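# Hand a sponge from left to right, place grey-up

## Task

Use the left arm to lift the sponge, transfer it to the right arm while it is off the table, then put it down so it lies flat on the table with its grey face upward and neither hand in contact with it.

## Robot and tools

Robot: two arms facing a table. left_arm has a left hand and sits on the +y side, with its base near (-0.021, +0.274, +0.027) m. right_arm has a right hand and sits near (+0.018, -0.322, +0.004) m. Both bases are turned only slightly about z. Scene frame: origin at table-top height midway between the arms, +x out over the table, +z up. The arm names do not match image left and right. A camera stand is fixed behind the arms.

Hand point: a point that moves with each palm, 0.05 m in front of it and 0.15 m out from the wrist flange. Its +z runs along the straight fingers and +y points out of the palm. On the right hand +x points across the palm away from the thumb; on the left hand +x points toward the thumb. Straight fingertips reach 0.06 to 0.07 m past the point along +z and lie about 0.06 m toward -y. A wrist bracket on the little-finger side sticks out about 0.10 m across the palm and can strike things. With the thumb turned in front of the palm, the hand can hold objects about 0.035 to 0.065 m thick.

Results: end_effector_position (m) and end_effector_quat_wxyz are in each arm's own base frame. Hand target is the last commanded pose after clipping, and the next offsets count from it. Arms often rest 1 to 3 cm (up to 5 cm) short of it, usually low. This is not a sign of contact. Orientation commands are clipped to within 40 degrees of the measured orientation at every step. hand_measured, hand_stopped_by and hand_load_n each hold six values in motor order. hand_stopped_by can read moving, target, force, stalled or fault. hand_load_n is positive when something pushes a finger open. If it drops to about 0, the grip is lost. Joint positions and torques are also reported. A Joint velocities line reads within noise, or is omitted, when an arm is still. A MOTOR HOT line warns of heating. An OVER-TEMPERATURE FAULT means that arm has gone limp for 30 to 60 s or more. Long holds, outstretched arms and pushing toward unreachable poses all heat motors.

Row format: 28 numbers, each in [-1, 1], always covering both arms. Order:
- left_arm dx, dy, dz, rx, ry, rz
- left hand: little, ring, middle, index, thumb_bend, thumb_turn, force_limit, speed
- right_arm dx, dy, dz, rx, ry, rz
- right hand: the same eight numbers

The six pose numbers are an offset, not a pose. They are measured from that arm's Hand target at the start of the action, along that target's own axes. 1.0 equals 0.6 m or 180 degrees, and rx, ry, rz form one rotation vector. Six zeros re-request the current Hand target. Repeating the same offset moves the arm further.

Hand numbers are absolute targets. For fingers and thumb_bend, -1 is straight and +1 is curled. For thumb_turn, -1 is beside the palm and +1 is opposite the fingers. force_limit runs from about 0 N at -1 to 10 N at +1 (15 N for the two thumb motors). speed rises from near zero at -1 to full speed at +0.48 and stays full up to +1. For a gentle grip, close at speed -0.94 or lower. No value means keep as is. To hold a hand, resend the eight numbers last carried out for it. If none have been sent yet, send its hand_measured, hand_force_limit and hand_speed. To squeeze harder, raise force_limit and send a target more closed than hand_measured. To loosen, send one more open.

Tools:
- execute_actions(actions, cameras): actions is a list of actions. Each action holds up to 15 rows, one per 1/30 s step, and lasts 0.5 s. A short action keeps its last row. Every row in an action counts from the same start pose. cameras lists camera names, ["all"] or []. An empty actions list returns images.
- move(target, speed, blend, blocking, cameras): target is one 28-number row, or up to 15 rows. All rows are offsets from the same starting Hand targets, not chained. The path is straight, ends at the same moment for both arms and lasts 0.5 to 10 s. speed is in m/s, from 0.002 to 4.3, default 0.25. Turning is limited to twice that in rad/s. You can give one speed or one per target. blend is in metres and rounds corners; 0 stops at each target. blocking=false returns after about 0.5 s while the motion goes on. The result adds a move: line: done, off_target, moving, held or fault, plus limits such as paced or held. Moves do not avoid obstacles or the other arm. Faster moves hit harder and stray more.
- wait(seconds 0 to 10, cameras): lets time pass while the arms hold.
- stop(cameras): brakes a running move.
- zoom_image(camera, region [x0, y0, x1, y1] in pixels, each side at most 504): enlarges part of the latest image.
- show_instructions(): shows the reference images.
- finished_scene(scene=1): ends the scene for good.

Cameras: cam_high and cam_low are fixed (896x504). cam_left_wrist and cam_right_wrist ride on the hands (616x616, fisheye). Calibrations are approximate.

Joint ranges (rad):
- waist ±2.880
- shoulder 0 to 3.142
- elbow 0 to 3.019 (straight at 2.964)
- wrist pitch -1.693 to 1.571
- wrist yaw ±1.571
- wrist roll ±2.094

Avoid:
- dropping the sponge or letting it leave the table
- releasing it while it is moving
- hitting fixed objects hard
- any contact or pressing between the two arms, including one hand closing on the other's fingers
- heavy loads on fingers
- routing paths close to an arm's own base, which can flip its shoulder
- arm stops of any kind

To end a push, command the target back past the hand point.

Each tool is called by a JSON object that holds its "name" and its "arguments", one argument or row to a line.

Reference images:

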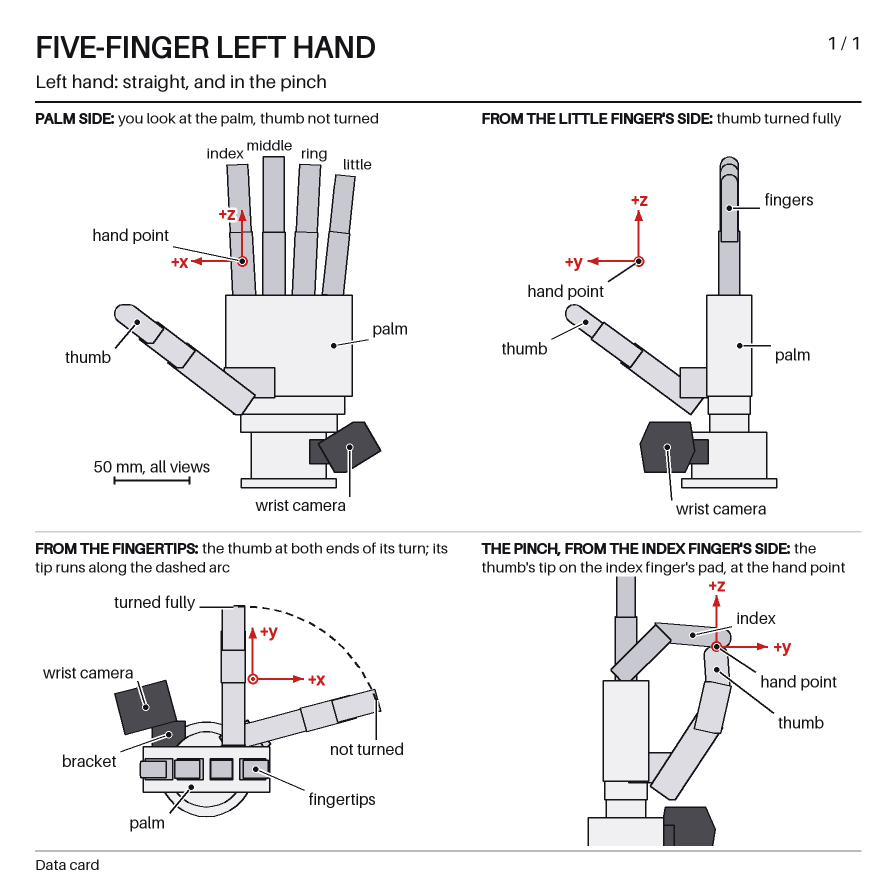

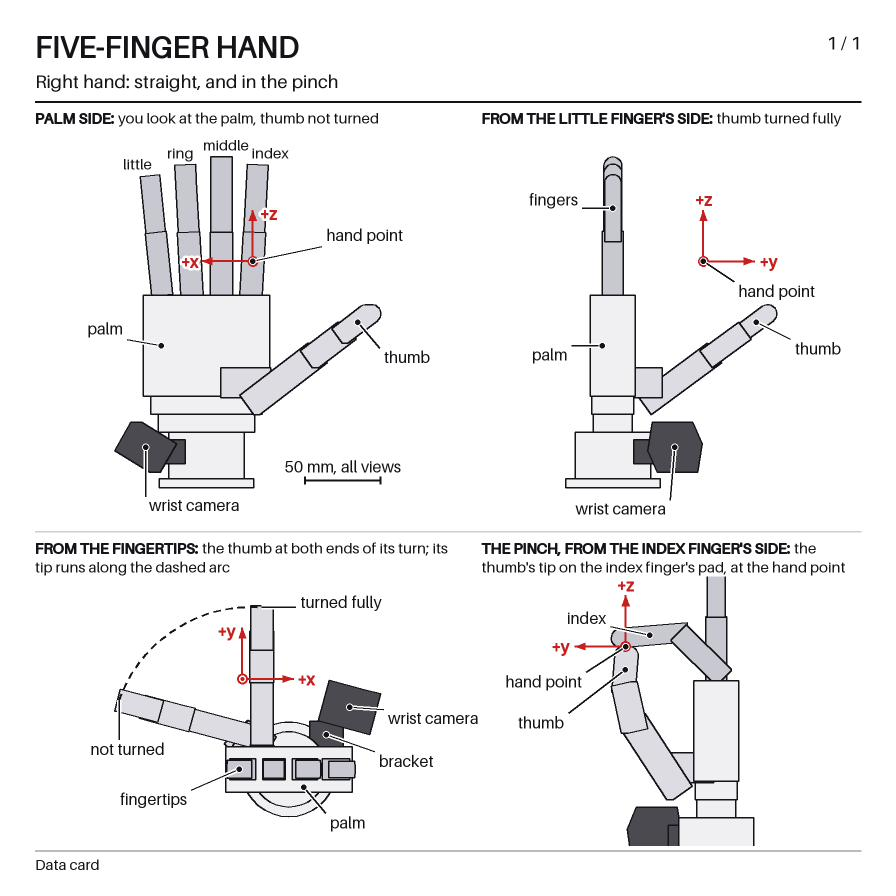

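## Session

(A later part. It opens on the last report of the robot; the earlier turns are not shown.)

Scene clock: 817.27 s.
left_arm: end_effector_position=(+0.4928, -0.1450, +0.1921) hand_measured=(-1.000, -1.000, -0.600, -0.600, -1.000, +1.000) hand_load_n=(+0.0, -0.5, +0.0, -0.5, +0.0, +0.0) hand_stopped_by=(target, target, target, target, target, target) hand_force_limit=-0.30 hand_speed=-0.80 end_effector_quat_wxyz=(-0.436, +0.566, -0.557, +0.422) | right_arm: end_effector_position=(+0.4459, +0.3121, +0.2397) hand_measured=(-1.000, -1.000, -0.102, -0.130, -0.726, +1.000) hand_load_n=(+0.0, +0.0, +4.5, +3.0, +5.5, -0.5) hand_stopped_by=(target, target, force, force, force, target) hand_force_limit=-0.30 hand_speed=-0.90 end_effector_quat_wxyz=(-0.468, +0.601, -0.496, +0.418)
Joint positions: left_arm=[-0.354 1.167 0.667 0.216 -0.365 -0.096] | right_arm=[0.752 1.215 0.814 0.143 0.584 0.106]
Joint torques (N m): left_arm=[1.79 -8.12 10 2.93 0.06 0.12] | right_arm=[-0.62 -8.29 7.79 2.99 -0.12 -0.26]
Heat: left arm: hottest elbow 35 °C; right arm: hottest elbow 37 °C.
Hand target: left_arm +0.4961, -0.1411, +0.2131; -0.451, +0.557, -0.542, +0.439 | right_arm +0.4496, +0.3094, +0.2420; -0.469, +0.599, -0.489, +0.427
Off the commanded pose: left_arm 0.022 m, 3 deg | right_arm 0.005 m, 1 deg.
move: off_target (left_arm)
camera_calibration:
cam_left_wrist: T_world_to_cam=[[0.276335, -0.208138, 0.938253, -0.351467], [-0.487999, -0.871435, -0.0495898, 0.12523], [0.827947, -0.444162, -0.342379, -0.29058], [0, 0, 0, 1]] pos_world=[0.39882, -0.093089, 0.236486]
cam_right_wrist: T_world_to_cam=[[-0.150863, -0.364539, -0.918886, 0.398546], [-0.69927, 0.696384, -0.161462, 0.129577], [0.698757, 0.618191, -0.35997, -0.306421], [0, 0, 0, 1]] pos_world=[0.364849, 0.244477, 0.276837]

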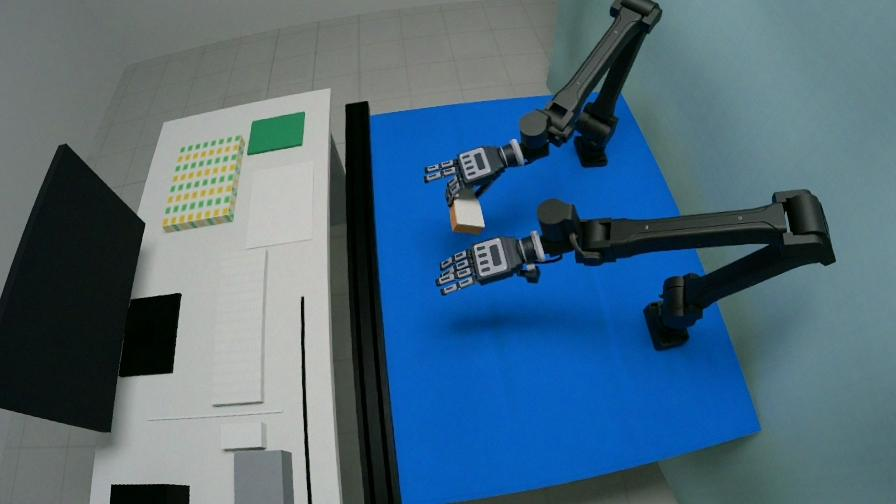

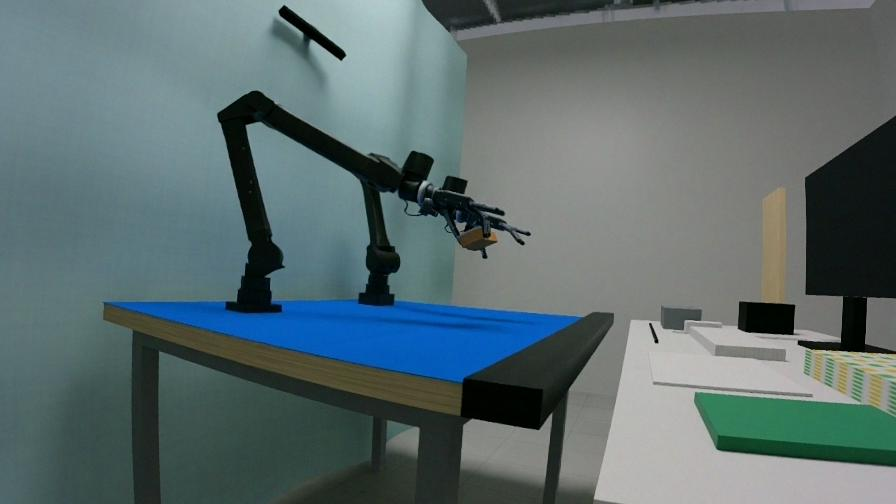

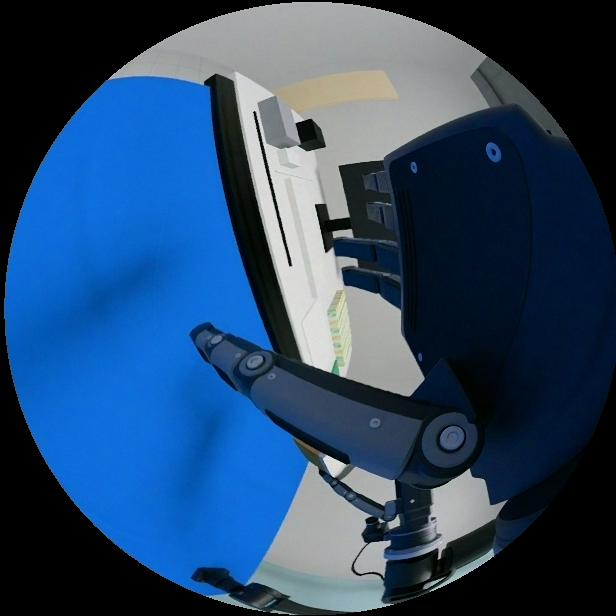

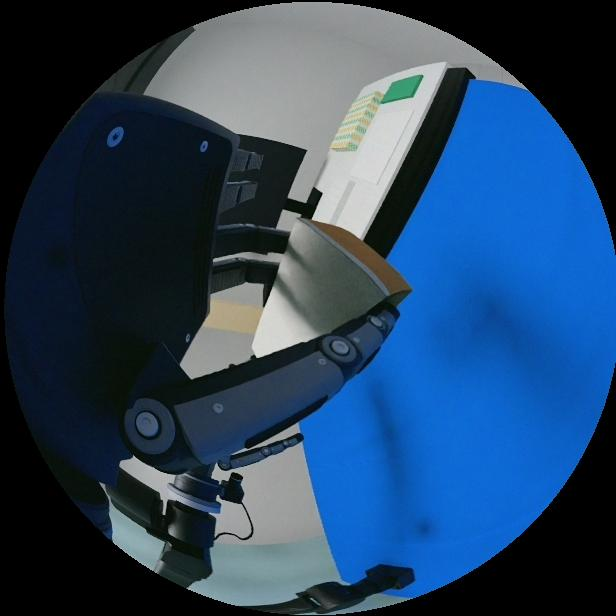

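{"name": "move", "arguments": {
  "target": [0,0,0,0,0,0,-1,-1,-0.6,-0.6,-1,1,-0.3,-0.8,0.0618,0.2545,-0.0382,-0.1322,-0.0059,0.0022,-1,-1,0.1,0.1,-0.2,1,-0.3,-0.9],
  "speed": 0.12,
  "cameras": ["cam_high","cam_low","cam_right_wrist"]
}}

Scene clock: 882.87 s.
left_arm: end_effector_position=(+0.4928, -0.1450, +0.1921) hand_measured=(-1.000, -1.000, -0.600, -0.600, -1.000, +1.000) hand_load_n=(+0.0, +0.0, +0.0, -0.5, +0.0, +0.0) hand_stopped_by=(target, target, target, target, target, target) hand_force_limit=-0.30 hand_speed=-0.80 end_effector_quat_wxyz=(-0.436, +0.566, -0.557, +0.422) | right_arm: end_effector_position=(+0.4040, +0.2635, +0.1033) hand_measured=(-1.000, -1.000, -0.102, -0.130, -0.726, +1.000) hand_load_n=(+0.0, +0.0, +4.5, +3.0, +5.5, -0.5) hand_stopped_by=(target, target, force, force, force, target) hand_force_limit=-0.30 hand_speed=-0.90 end_effector_quat_wxyz=(-0.348, +0.691, -0.551, +0.313)
Joint positions: left_arm=[-0.354 1.167 0.667 0.216 -0.365 -0.096] | right_arm=[0.651 1.272 0.709 -0.093 0.397 0.23]
Joint torques (N m): left_arm=[1.85 -8.06 10.02 2.91 0.06 0.13] | right_arm=[-0.56 -8 7.31 1.43 -0.11 0.23]
Heat: left arm: hottest elbow 35 °C; right arm: hottest elbow 37 °C.
Hand target: left_arm +0.4961, -0.1411, +0.2131; -0.451, +0.557, -0.542, +0.439 | right_arm +0.4050, +0.2571, +0.0988; -0.342, +0.685, -0.564, +0.310
Off the commanded pose: left_arm 0.022 m, 3 deg | right_arm 0.008 m, 2 deg.
move: off_target (left_arm)
camera_calibration:
cam_right_wrist: T_world_to_cam=[[-0.463127, -0.437968, -0.770518, 0.379234], [-0.733216, 0.677728, 0.0554811, 0.10842], [0.497903, 0.590651, -0.634999, -0.179413], [0, 0, 0, 1]] pos_world=[0.344459, 0.198583, 0.172264]
Images, in order (width x height): cam_high 896x504, cam_low 896x504, cam_right_wrist 616x616.

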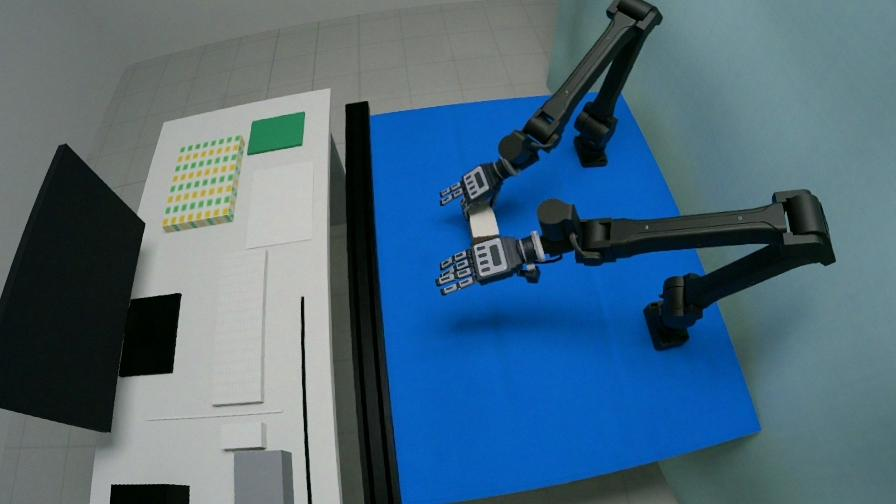

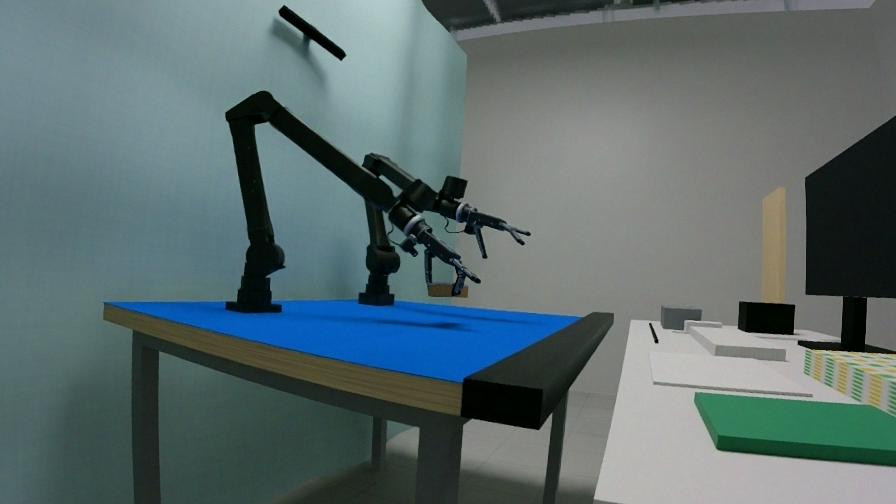

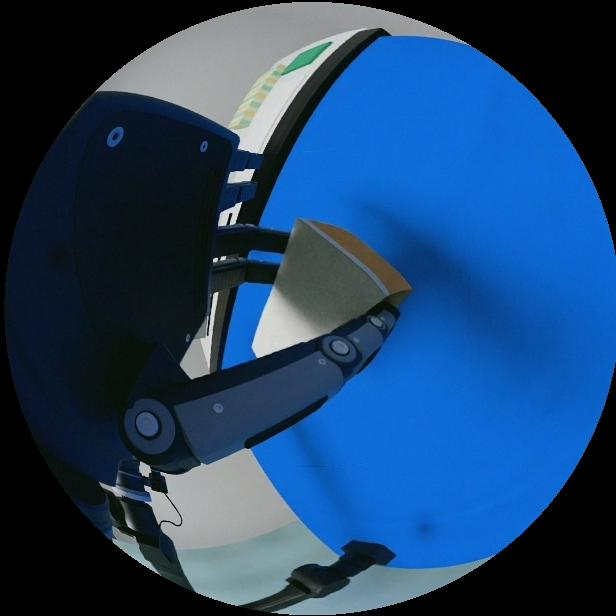

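{"name": "zoom_image", "arguments": {
  "camera": "cam_low",
  "region": [380, 190, 540, 350]
}}

Scaled by 3.150 from the camera's 896x504 image, which has a finer 1280x720 frame.

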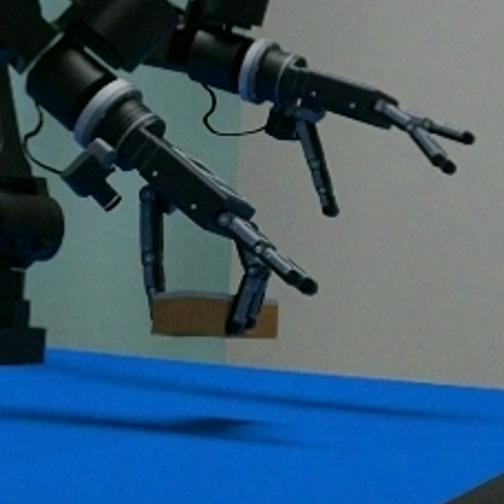

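{"name": "zoom_image", "arguments": {
  "camera": "cam_low",
  "region": [420, 265, 480, 315]
}}

Scaled by 8.400 from the camera's 896x504 image, which has a finer 1280x720 frame.

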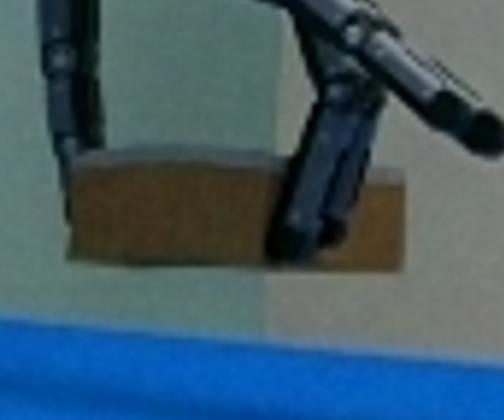

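{"name": "move", "arguments": {
  "target": [0,0,0,0,0,0,-1,-1,-0.6,-0.6,-1,1,-0.3,-0.8,-0.0043,0.09,0.0632,-0.0137,-0.0067,0.0086,-1,-1,0.1,0.1,-0.2,1,-0.3,-0.9],
  "speed": 0.08,
  "cameras": ["cam_high","cam_low","cam_right_wrist"]
}}

{"name": "zoom_image", "arguments": {
  "camera": "cam_low",
  "region": [410, 260, 490, 330]
}}

Scene clock: 929.70 s.
left_arm: end_effector_position=(+0.4928, -0.1450, +0.1921) hand_measured=(-1.000, -1.000, -0.600, -0.600, -1.000, +1.000) hand_load_n=(+0.0, +0.0, +0.0, -0.5, +0.5, +0.0) hand_stopped_by=(target, target, target, target, target, target) hand_force_limit=-0.30 hand_speed=-0.80 end_effector_quat_wxyz=(-0.436, +0.566, -0.557, +0.422) | right_arm: end_effector_position=(+0.3975, +0.2603, +0.0320) hand_measured=(-1.000, -1.000, -0.102, -0.130, -0.726, +1.000) hand_load_n=(+0.0, +0.0, +4.5, +3.0, +5.5, +0.0) hand_stopped_by=(target, target, force, force, force, target) hand_force_limit=-0.30 hand_speed=-0.90 end_effector_quat_wxyz=(-0.328, +0.702, -0.564, +0.284)
Joint positions: left_arm=[-0.354 1.167 0.667 0.216 -0.365 -0.096] | right_arm=[0.631 1.413 0.647 0.04 0.348 0.256]
Joint torques (N m): left_arm=[1.79 -8 10.03 2.91 0.06 0.13] | right_arm=[-0.56 -9.29 5.85 3.14 -0.04 0.3]
Heat: left arm: hottest elbow 35 °C; right arm: hottest elbow 36 °C.
Hand target: left_arm +0.4961, -0.1411, +0.2131; -0.451, +0.557, -0.542, +0.439 | right_arm +0.4050, +0.2572, +0.0328; -0.337, +0.688, -0.576, +0.286
Off the commanded pose: left_arm 0.022 m, 3 deg | right_arm 0.008 m, 2 deg.
move: off_target (left_arm)
camera_calibration:
cam_right_wrist: T_world_to_cam=[[-0.521428, -0.436464, -0.73322, 0.341571], [-0.728106, 0.675647, 0.115599, 0.106284], [0.444943, 0.594139, -0.670093, -0.198294], [0, 0, 0, 1]] pos_world=[0.34372, 0.195088, 0.105285]
Images, in order (width x height): cam_high 896x504, cam_low 896x504, cam_right_wrist 616x616.

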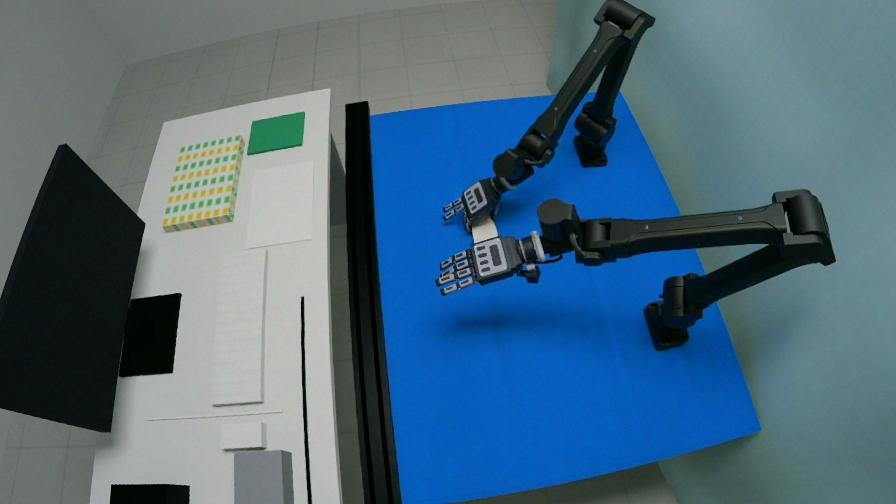

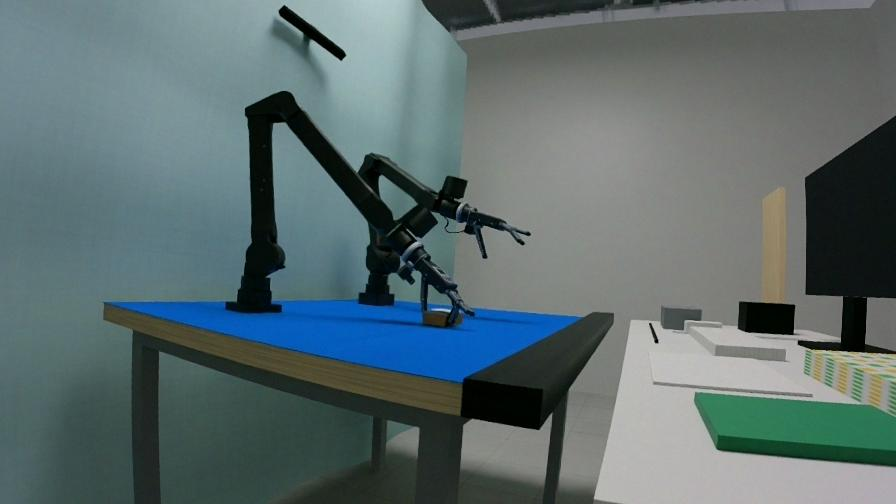

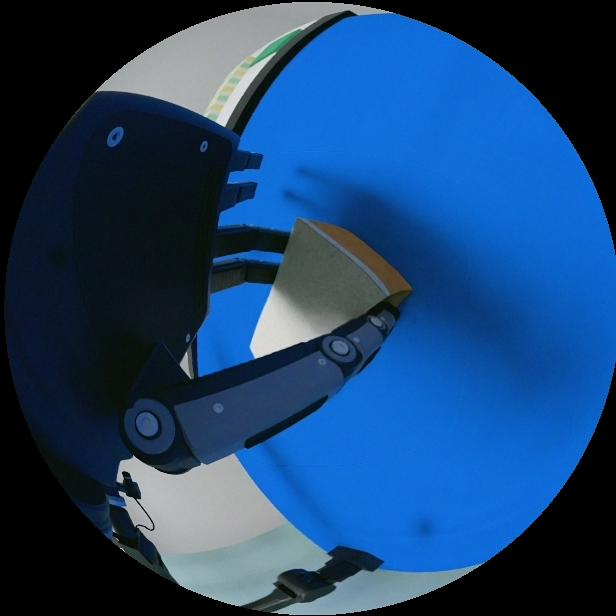

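Scaled by 6.300 from the camera's 896x504 image, which has a finer 1280x720 frame.

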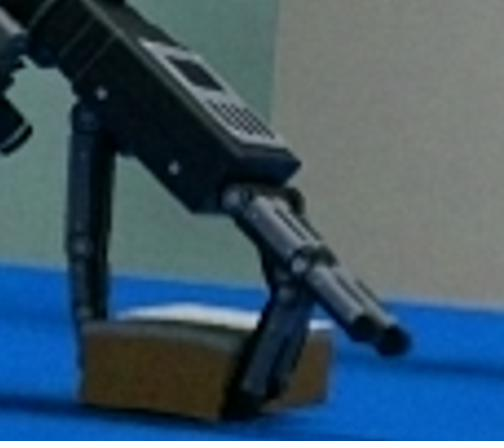

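{"name": "move", "arguments": {
  "target": [0,0,0,0,0,0,-1,-1,-0.6,-0.6,-1,1,-0.3,-0.8,0,0.0082,0.0058,0.007,0.001,-0.002,-1,-1,0.1,0.1,-0.2,1,-0.3,-0.9],
  "speed": 0.05,
  "cameras": ["cam_low","cam_right_wrist"]
}}

{"name": "zoom_image", "arguments": {
  "camera": "cam_low",
  "region": [410, 290, 480, 340]
}}

Scene clock: 951.07 s.
left_arm: end_effector_position=(+0.4928, -0.1450, +0.1921) hand_measured=(-1.000, -1.000, -0.600, -0.600, -1.000, +1.000) hand_load_n=(+0.0, +0.0, +0.0, +0.0, +0.5, +0.0) hand_stopped_by=(target, target, target, target, target, target) hand_force_limit=-0.30 hand_speed=-0.80 end_effector_quat_wxyz=(-0.436, +0.566, -0.557, +0.422) | right_arm: end_effector_position=(+0.4002, +0.2608, +0.0303) hand_measured=(-1.000, -1.000, -0.102, -0.130, -0.726, +1.000) hand_load_n=(+0.0, +0.0, +4.0, +3.0, +5.5, -0.5) hand_stopped_by=(target, target, force, force, force, target) hand_force_limit=-0.30 hand_speed=-0.90 end_effector_quat_wxyz=(-0.340, +0.695, -0.564, +0.290)
Joint positions: left_arm=[-0.354 1.167 0.667 0.216 -0.365 -0.096] | right_arm=[0.631 1.42 0.628 0.097 0.354 0.256]
Joint torques (N m): left_arm=[1.79 -7.94 10.03 2.92 0.06 0.12] | right_arm=[0.09 -8.41 5.71 2.92 0.17 0.23]
Heat: left arm: hottest elbow 35 °C; right arm: hottest elbow 35 °C.
Hand target: left_arm +0.4961, -0.1411, +0.2131; -0.451, +0.557, -0.542, +0.439 | right_arm +0.4047, +0.2571, +0.0268; -0.343, +0.685, -0.571, +0.294
Off the commanded pose: left_arm 0.022 m, 3 deg | right_arm 0.007 m, 2 deg.
move: off_target (left_arm)
camera_calibration:
cam_right_wrist: T_world_to_cam=[[-0.503221, -0.423074, -0.75351, 0.331667], [-0.728011, 0.677339, 0.105886, 0.107967], [0.465584, 0.601847, -0.648854, -0.211849], [0, 0, 0, 1]] pos_world=[0.344137, 0.19469, 0.101023]
Images, in order (width x height): cam_low 896x504, cam_right_wrist 616x616.

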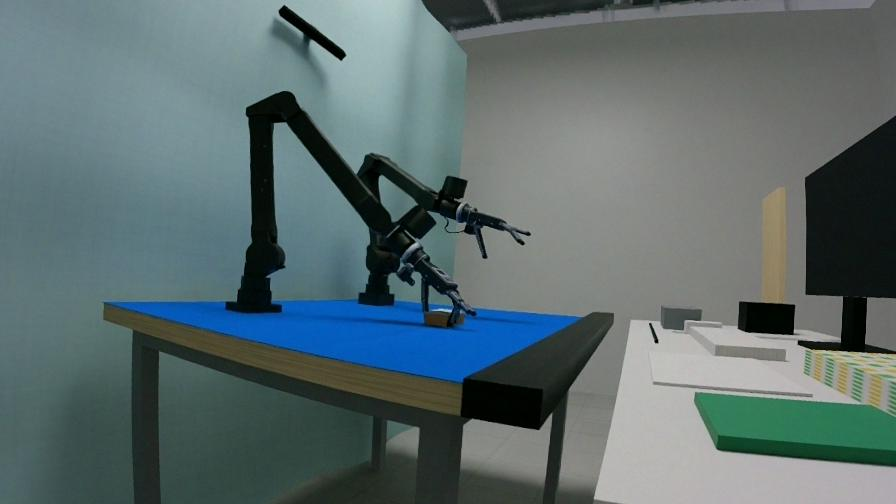

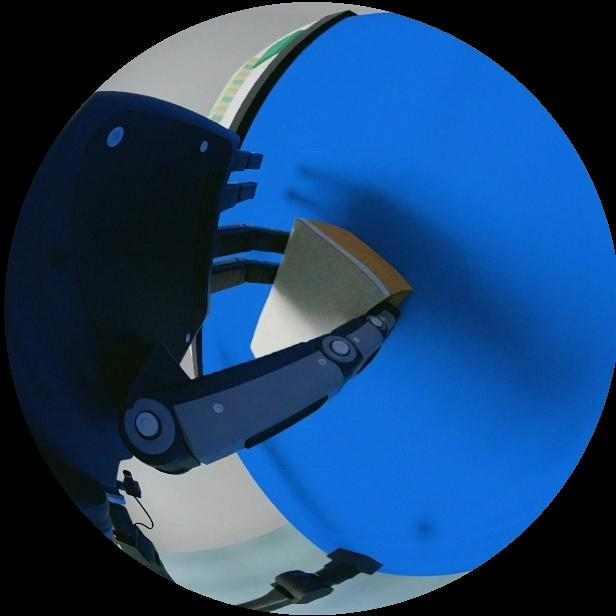

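Scaled by 7.200 from the camera's 896x504 image, which has a finer 1280x720 frame.

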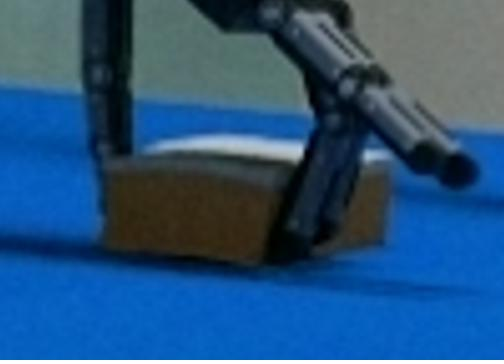

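{"name": "move", "arguments": {
  "target": [0,0,0,0,0,0,-1,-1,-0.6,-0.6,-1,1,-0.3,-0.8,0,0.0082,0.0058,0,0,0,-1,-1,0.1,0.1,-0.2,1,-0.3,-0.9],
  "speed": 0.05,
  "cameras": ["cam_low","cam_right_wrist"]
}}

{"name": "zoom_image", "arguments": {
  "camera": "cam_low",
  "region": [410, 290, 480, 340]
}}

{"name": "zoom_image", "arguments": {
  "camera": "cam_right_wrist",
  "region": [230, 190, 430, 390]
}}

Scene clock: 958.27 s.
left_arm: end_effector_position=(+0.4928, -0.1450, +0.1921) hand_measured=(-1.000, -1.000, -0.600, -0.600, -1.000, +1.000) hand_load_n=(+0.0, +0.0, +0.0, +0.0, +0.0, +0.0) hand_stopped_by=(target, target, target, target, target, target) hand_force_limit=-0.30 hand_speed=-0.80 end_effector_quat_wxyz=(-0.436, +0.566, -0.557, +0.422) | right_arm: end_effector_position=(+0.4035, +0.2628, +0.0300) hand_measured=(-1.000, -1.000, -0.102, -0.130, -0.726, +1.000) hand_load_n=(+0.0, +0.0, +4.0, +3.0, +5.5, -0.5) hand_stopped_by=(target, target, force, force, force, target) hand_force_limit=-0.30 hand_speed=-0.90 end_effector_quat_wxyz=(-0.346, +0.691, -0.563, +0.292)
Joint positions: left_arm=[-0.354 1.167 0.667 0.216 -0.365 -0.096] | right_arm=[0.631 1.43 0.627 0.123 0.355 0.256]
Joint torques (N m): left_arm=[1.85 -8.12 10.02 2.93 0.07 0.13] | right_arm=[0.32 -8.18 5.04 2.8 0.14 0.11]
Heat: left arm: hottest elbow 35 °C; right arm: hottest elbow 35 °C.
Hand target: left_arm +0.4961, -0.1411, +0.2131; -0.451, +0.557, -0.542, +0.439 | right_arm +0.4046, +0.2570, +0.0207; -0.343, +0.685, -0.571, +0.294
Off the commanded pose: left_arm 0.022 m, 3 deg | right_arm 0.011 m, 1 deg.
move: off_target (left_arm, right_arm)
camera_calibration:
cam_right_wrist: T_world_to_cam=[[-0.493894, -0.416224, -0.76343, 0.32876], [-0.728519, 0.67739, 0.101994, 0.109339], [0.474688, 0.606548, -0.637786, -0.219966], [0, 0, 0, 1]] pos_world=[0.346444, 0.196193, 0.0995421]
Images, in order (width x height): cam_low 896x504, cam_right_wrist 616x616.

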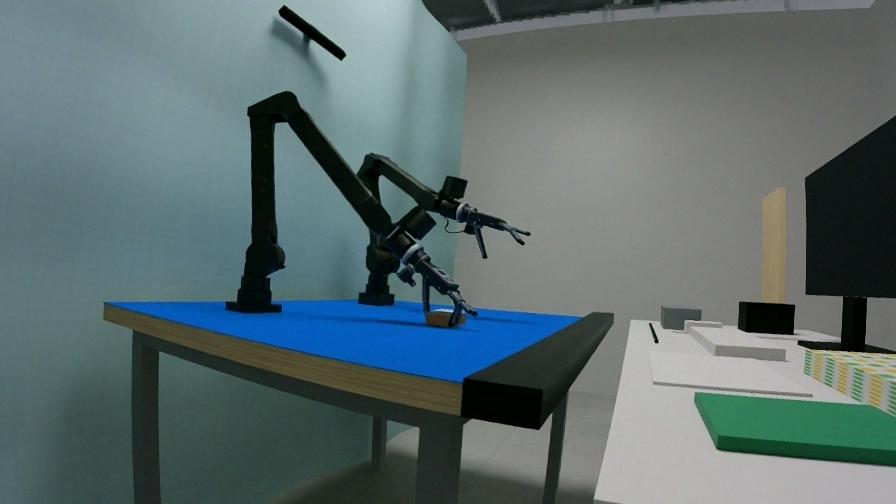

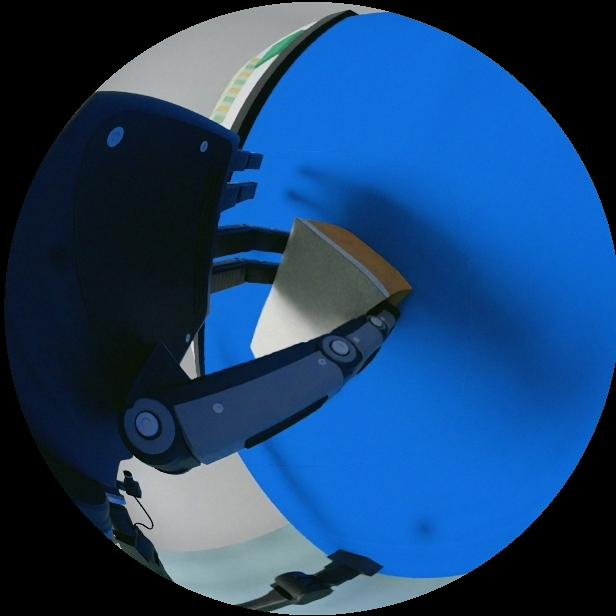

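Scaled by 7.200 from the camera's 896x504 image, which has a finer 1280x720 frame.

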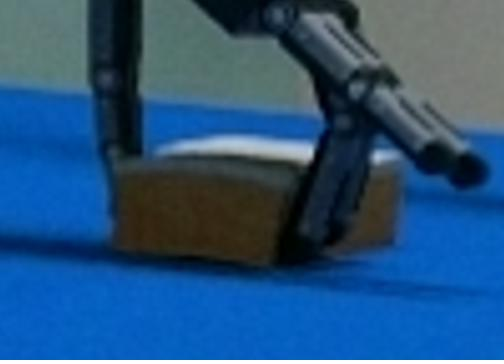

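Scaled by 2.520 from the camera's 616x616 image, which has a finer 880x880 frame.

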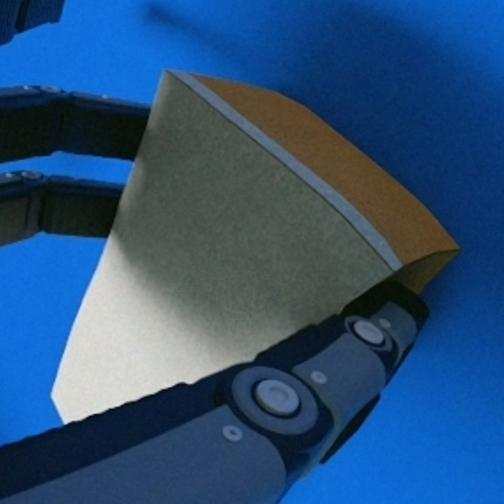

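{"name": "move", "arguments": {
  "target": [
    [0,0,0,0,0,0,-1,-1,-0.6,-0.6,-1,1,-0.3,-0.8,0,-0.0068,-0.0048,0.008,0,0,-1,-1,0.1,0.1,-0.2,1,-0.3,-0.9],
    [0,0,0,0,0,0,-1,-1,-0.6,-0.6,-1,1,-0.3,-0.8,0,-0.0068,-0.0048,0.008,0,0,-1,-1,-0.8,-0.8,-1,1,-0.3,-0.6]
  ],
  "speed": 0.05,
  "cameras": ["all"]
}}

{"name": "zoom_image", "arguments": {
  "camera": "cam_low",
  "region": [410, 290, 480, 340]
}}

{"name": "zoom_image", "arguments": {
  "camera": "cam_right_wrist",
  "region": [180, 190, 430, 440]
}}

Scene clock: 973.77 s.
left_arm: end_effector_position=(+0.4928, -0.1450, +0.1921) hand_measured=(-1.000, -1.000, -0.600, -0.600, -1.000, +1.000) hand_load_n=(+0.0, -0.5, +0.0, +0.0, +0.0, +0.0) hand_stopped_by=(target, target, target, target, target, target) hand_force_limit=-0.30 hand_speed=-0.80 end_effector_quat_wxyz=(-0.436, +0.566, -0.557, +0.422) | right_arm: end_effector_position=(+0.4008, +0.2586, +0.0254) hand_measured=(-1.000, -1.000, -0.800, -0.800, -1.000, +1.000) hand_load_n=(+0.0, +0.0, +0.0, +0.0, +0.0, +0.5) hand_stopped_by=(target, target, target, target, target, target) hand_force_limit=-0.30 hand_speed=-0.60 end_effector_quat_wxyz=(-0.346, +0.688, -0.564, +0.297)
Joint positions: left_arm=[-0.354 1.167 0.667 0.216 -0.365 -0.096] | right_arm=[0.631 1.431 0.607 0.149 0.364 0.256]
Joint torques (N m): left_arm=[1.85 -8.18 10.03 2.89 0.06 0.12] | right_arm=[-0.15 -9 5.44 2.8 0.11 0.08]
Heat: left arm: hottest elbow 35 °C; right arm: hottest elbow 34 °C.
Hand target: left_arm +0.4961, -0.1411, +0.2131; -0.451, +0.557, -0.542, +0.439 | right_arm +0.4047, +0.2571, +0.0257; -0.351, +0.681, -0.568, +0.301
Off the commanded pose: left_arm 0.022 m, 3 deg | right_arm 0.004 m, 1 deg.
move: off_target (left_arm)
camera_calibration:
cam_left_wrist: T_world_to_cam=[[0.276335, -0.208138, 0.938253, -0.351467], [-0.487999, -0.871435, -0.0495898, 0.12523], [0.827947, -0.444162, -0.342379, -0.29058], [0, 0, 0, 1]] pos_world=[0.39882, -0.093089, 0.236486]
cam_right_wrist: T_world_to_cam=[[-0.491405, -0.414165, -0.766151, 0.320679], [-0.72436, 0.682774, 0.0955071, 0.107827], [0.483553, 0.601902, -0.635524, -0.221616], [0, 0, 0, 1]] pos_world=[0.342852, 0.192584, 0.0945483]

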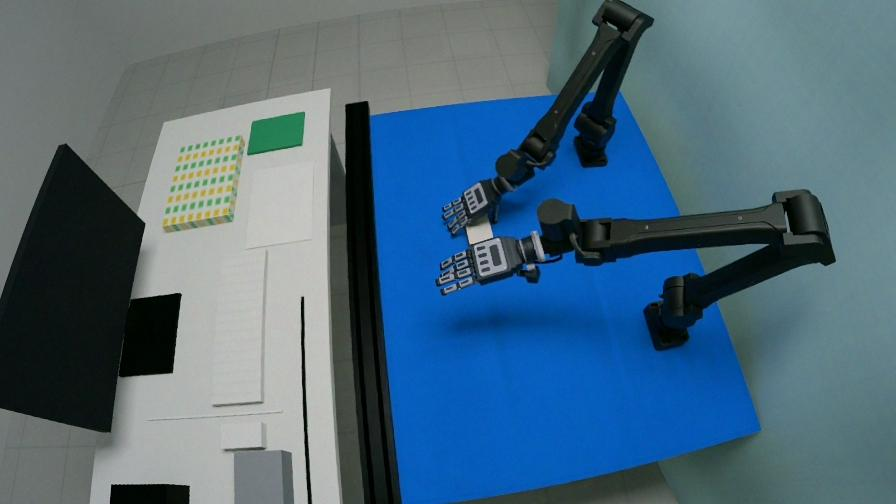

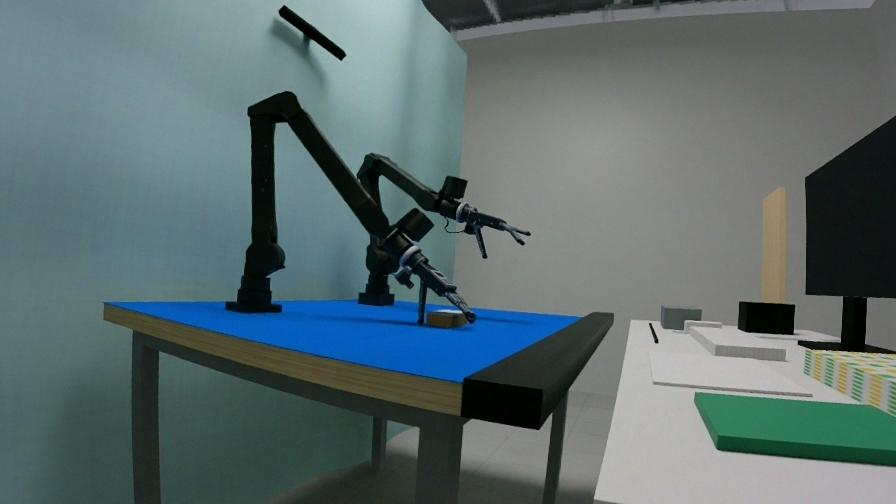

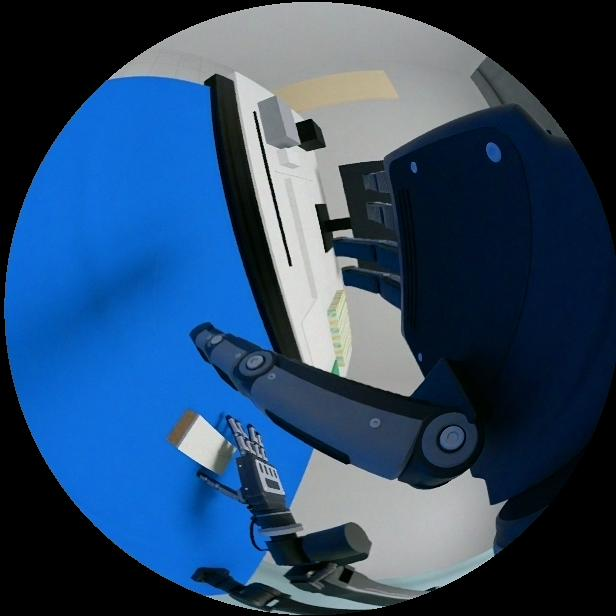

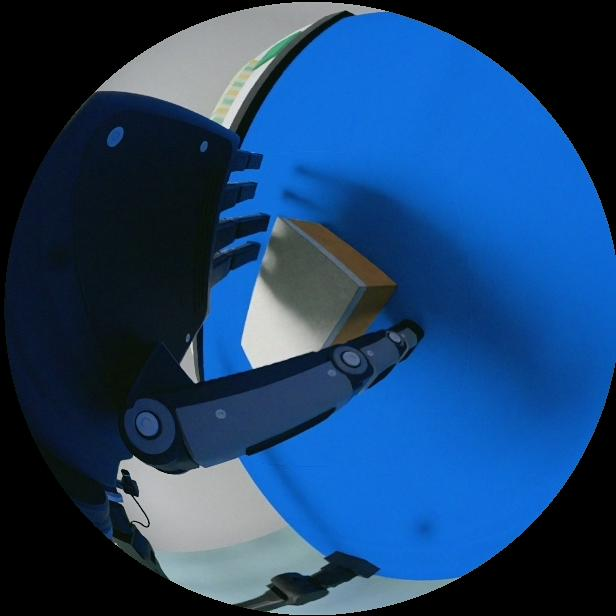

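Scaled by 7.200 from the camera's 896x504 image, which has a finer 1280x720 frame.

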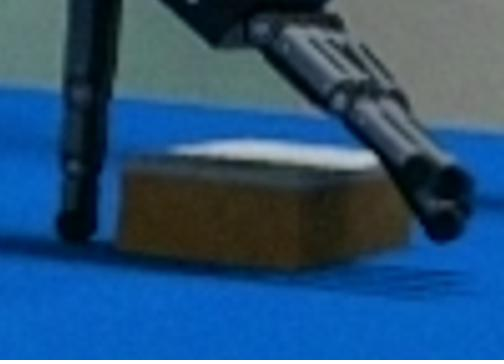

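Scaled by 2.016 from the camera's 616x616 image, which has a finer 880x880 frame.

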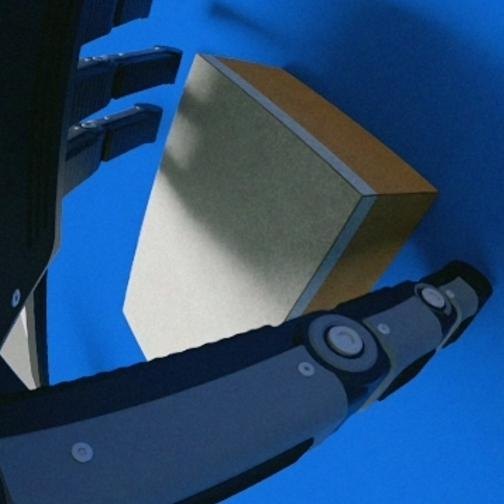

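{"name": "move", "arguments": {
  "target": [0,0,0,0,0,0,-1,-1,-0.6,-0.6,-1,1,-0.3,-0.8,0.0053,-0.1479,-0.0793,0,0,0,-1,-1,-0.8,-0.8,-1,1,-0.3,-0.6],
  "speed": 0.08,
  "cameras": ["all"]
}}

{"name": "zoom_image", "arguments": {
  "camera": "cam_low",
  "region": [410, 270, 490, 340]
}}

{"name": "zoom_image", "arguments": {
  "camera": "cam_high",
  "region": [420, 160, 560, 290]
}}

Scene clock: 984.43 s.
left_arm: end_effector_position=(+0.4928, -0.1450, +0.1921) hand_measured=(-1.000, -1.000, -0.600, -0.600, -1.000, +1.000) hand_load_n=(+0.0, +0.0, +0.0, +0.0, +0.0, +0.0) hand_stopped_by=(target, target, target, target, target, target) hand_force_limit=-0.30 hand_speed=-0.80 end_effector_quat_wxyz=(-0.436, +0.566, -0.557, +0.422) | right_arm: end_effector_position=(+0.3917, +0.2503, +0.0901) hand_measured=(-1.000, -1.000, -0.800, -0.800, -1.000, +1.000) hand_load_n=(+0.0, +0.0, +0.0, +0.0, +0.0, +0.0) hand_stopped_by=(target, target, target, target, target, target) hand_force_limit=-0.30 hand_speed=-0.60 end_effector_quat_wxyz=(-0.328, +0.698, -0.567, +0.289)
Joint positions: left_arm=[-0.354 1.167 0.667 0.216 -0.365 -0.096] | right_arm=[0.625 1.259 0.694 -0.155 0.357 0.256]
Joint torques (N m): left_arm=[1.79 -8.06 10 2.92 0.06 0.13] | right_arm=[-0.26 -9.47 12.03 1.33 -0.05 -0.07]
Heat: left arm: hottest elbow 35 °C; right arm: hottest elbow 35 °C.
Hand target: left_arm +0.4961, -0.1411, +0.2131; -0.451, +0.557, -0.542, +0.439 | right_arm +0.4166, +0.2571, +0.1258; -0.351, +0.681, -0.568, +0.301
Off the commanded pose: left_arm 0.022 m, 3 deg | right_arm 0.044 m, 4 deg.
move: off_target (left_arm, right_arm)
camera_calibration:
cam_left_wrist: T_world_to_cam=[[0.276335, -0.208138, 0.938253, -0.351467], [-0.487999, -0.871435, -0.0495898, 0.12523], [0.827947, -0.444162, -0.342379, -0.29058], [0, 0, 0, 1]] pos_world=[0.39882, -0.093089, 0.236486]
cam_right_wrist: T_world_to_cam=[[-0.520771, -0.430677, -0.737099, 0.37545], [-0.720195, 0.685243, 0.108449, 0.0973246], [0.458386, 0.587332, -0.667026, -0.154711], [0, 0, 0, 1]] pos_world=[0.336533, 0.185874, 0.162993]

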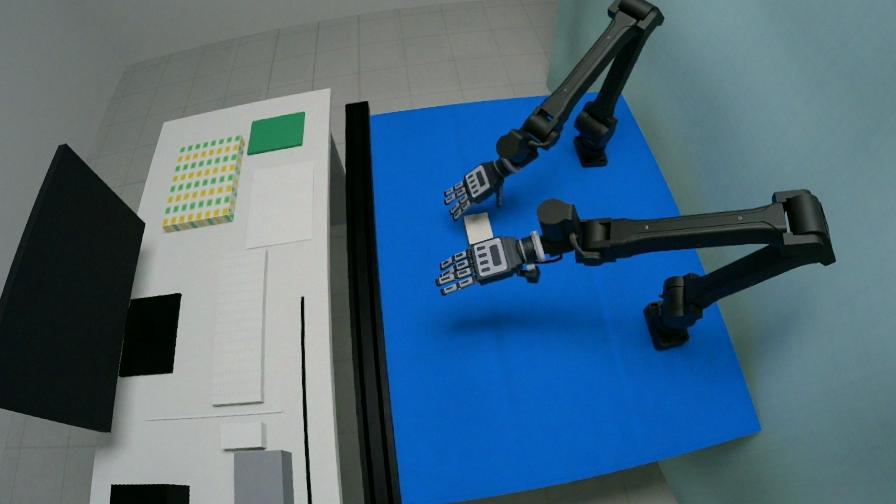

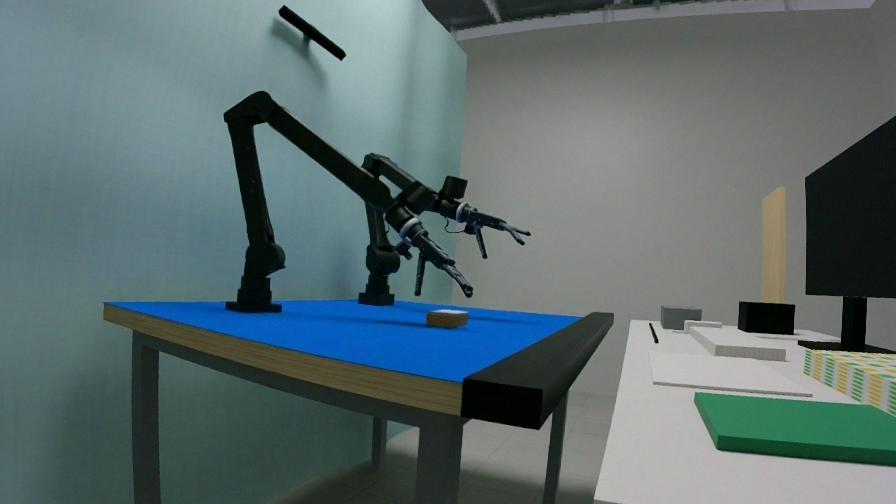

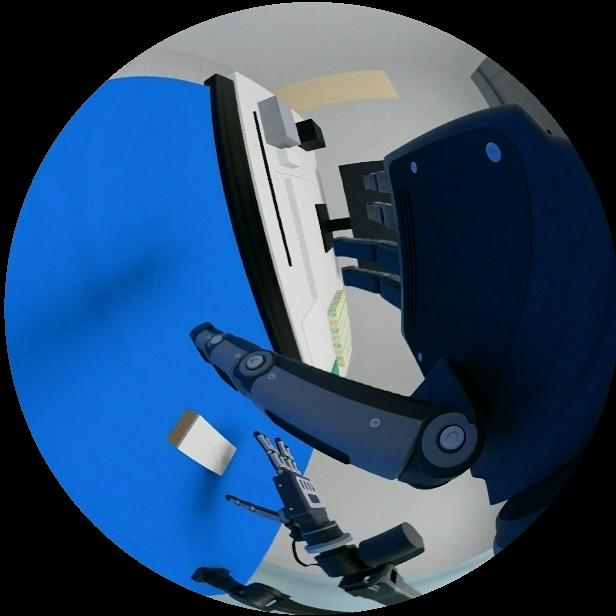

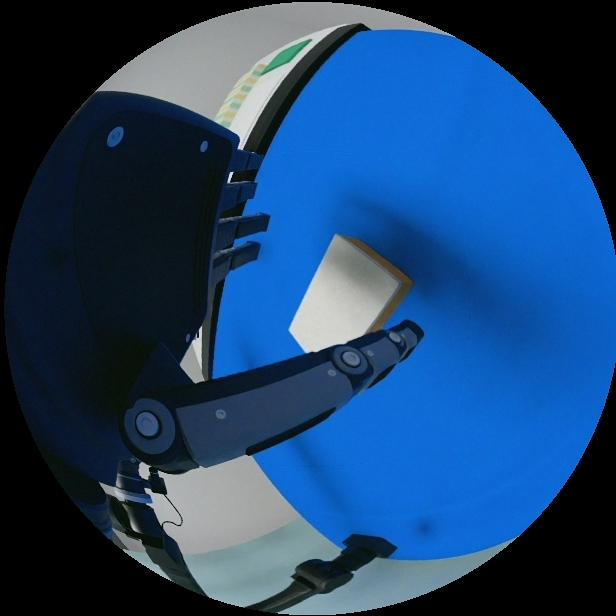

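Scaled by 6.300 from the camera's 896x504 image, which has a finer 1280x720 frame.

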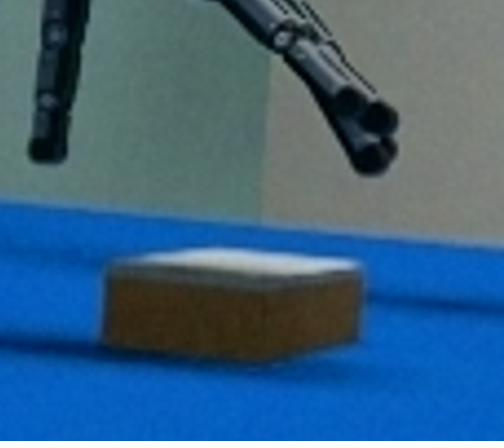

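Scaled by 3.600 from the camera's 896x504 image, which has a finer 1280x720 frame.

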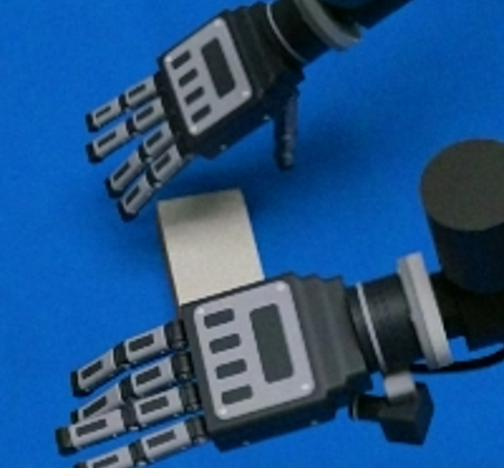

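{"name": "finished_scene", "arguments": {

}}

The scene is finished: the task was done.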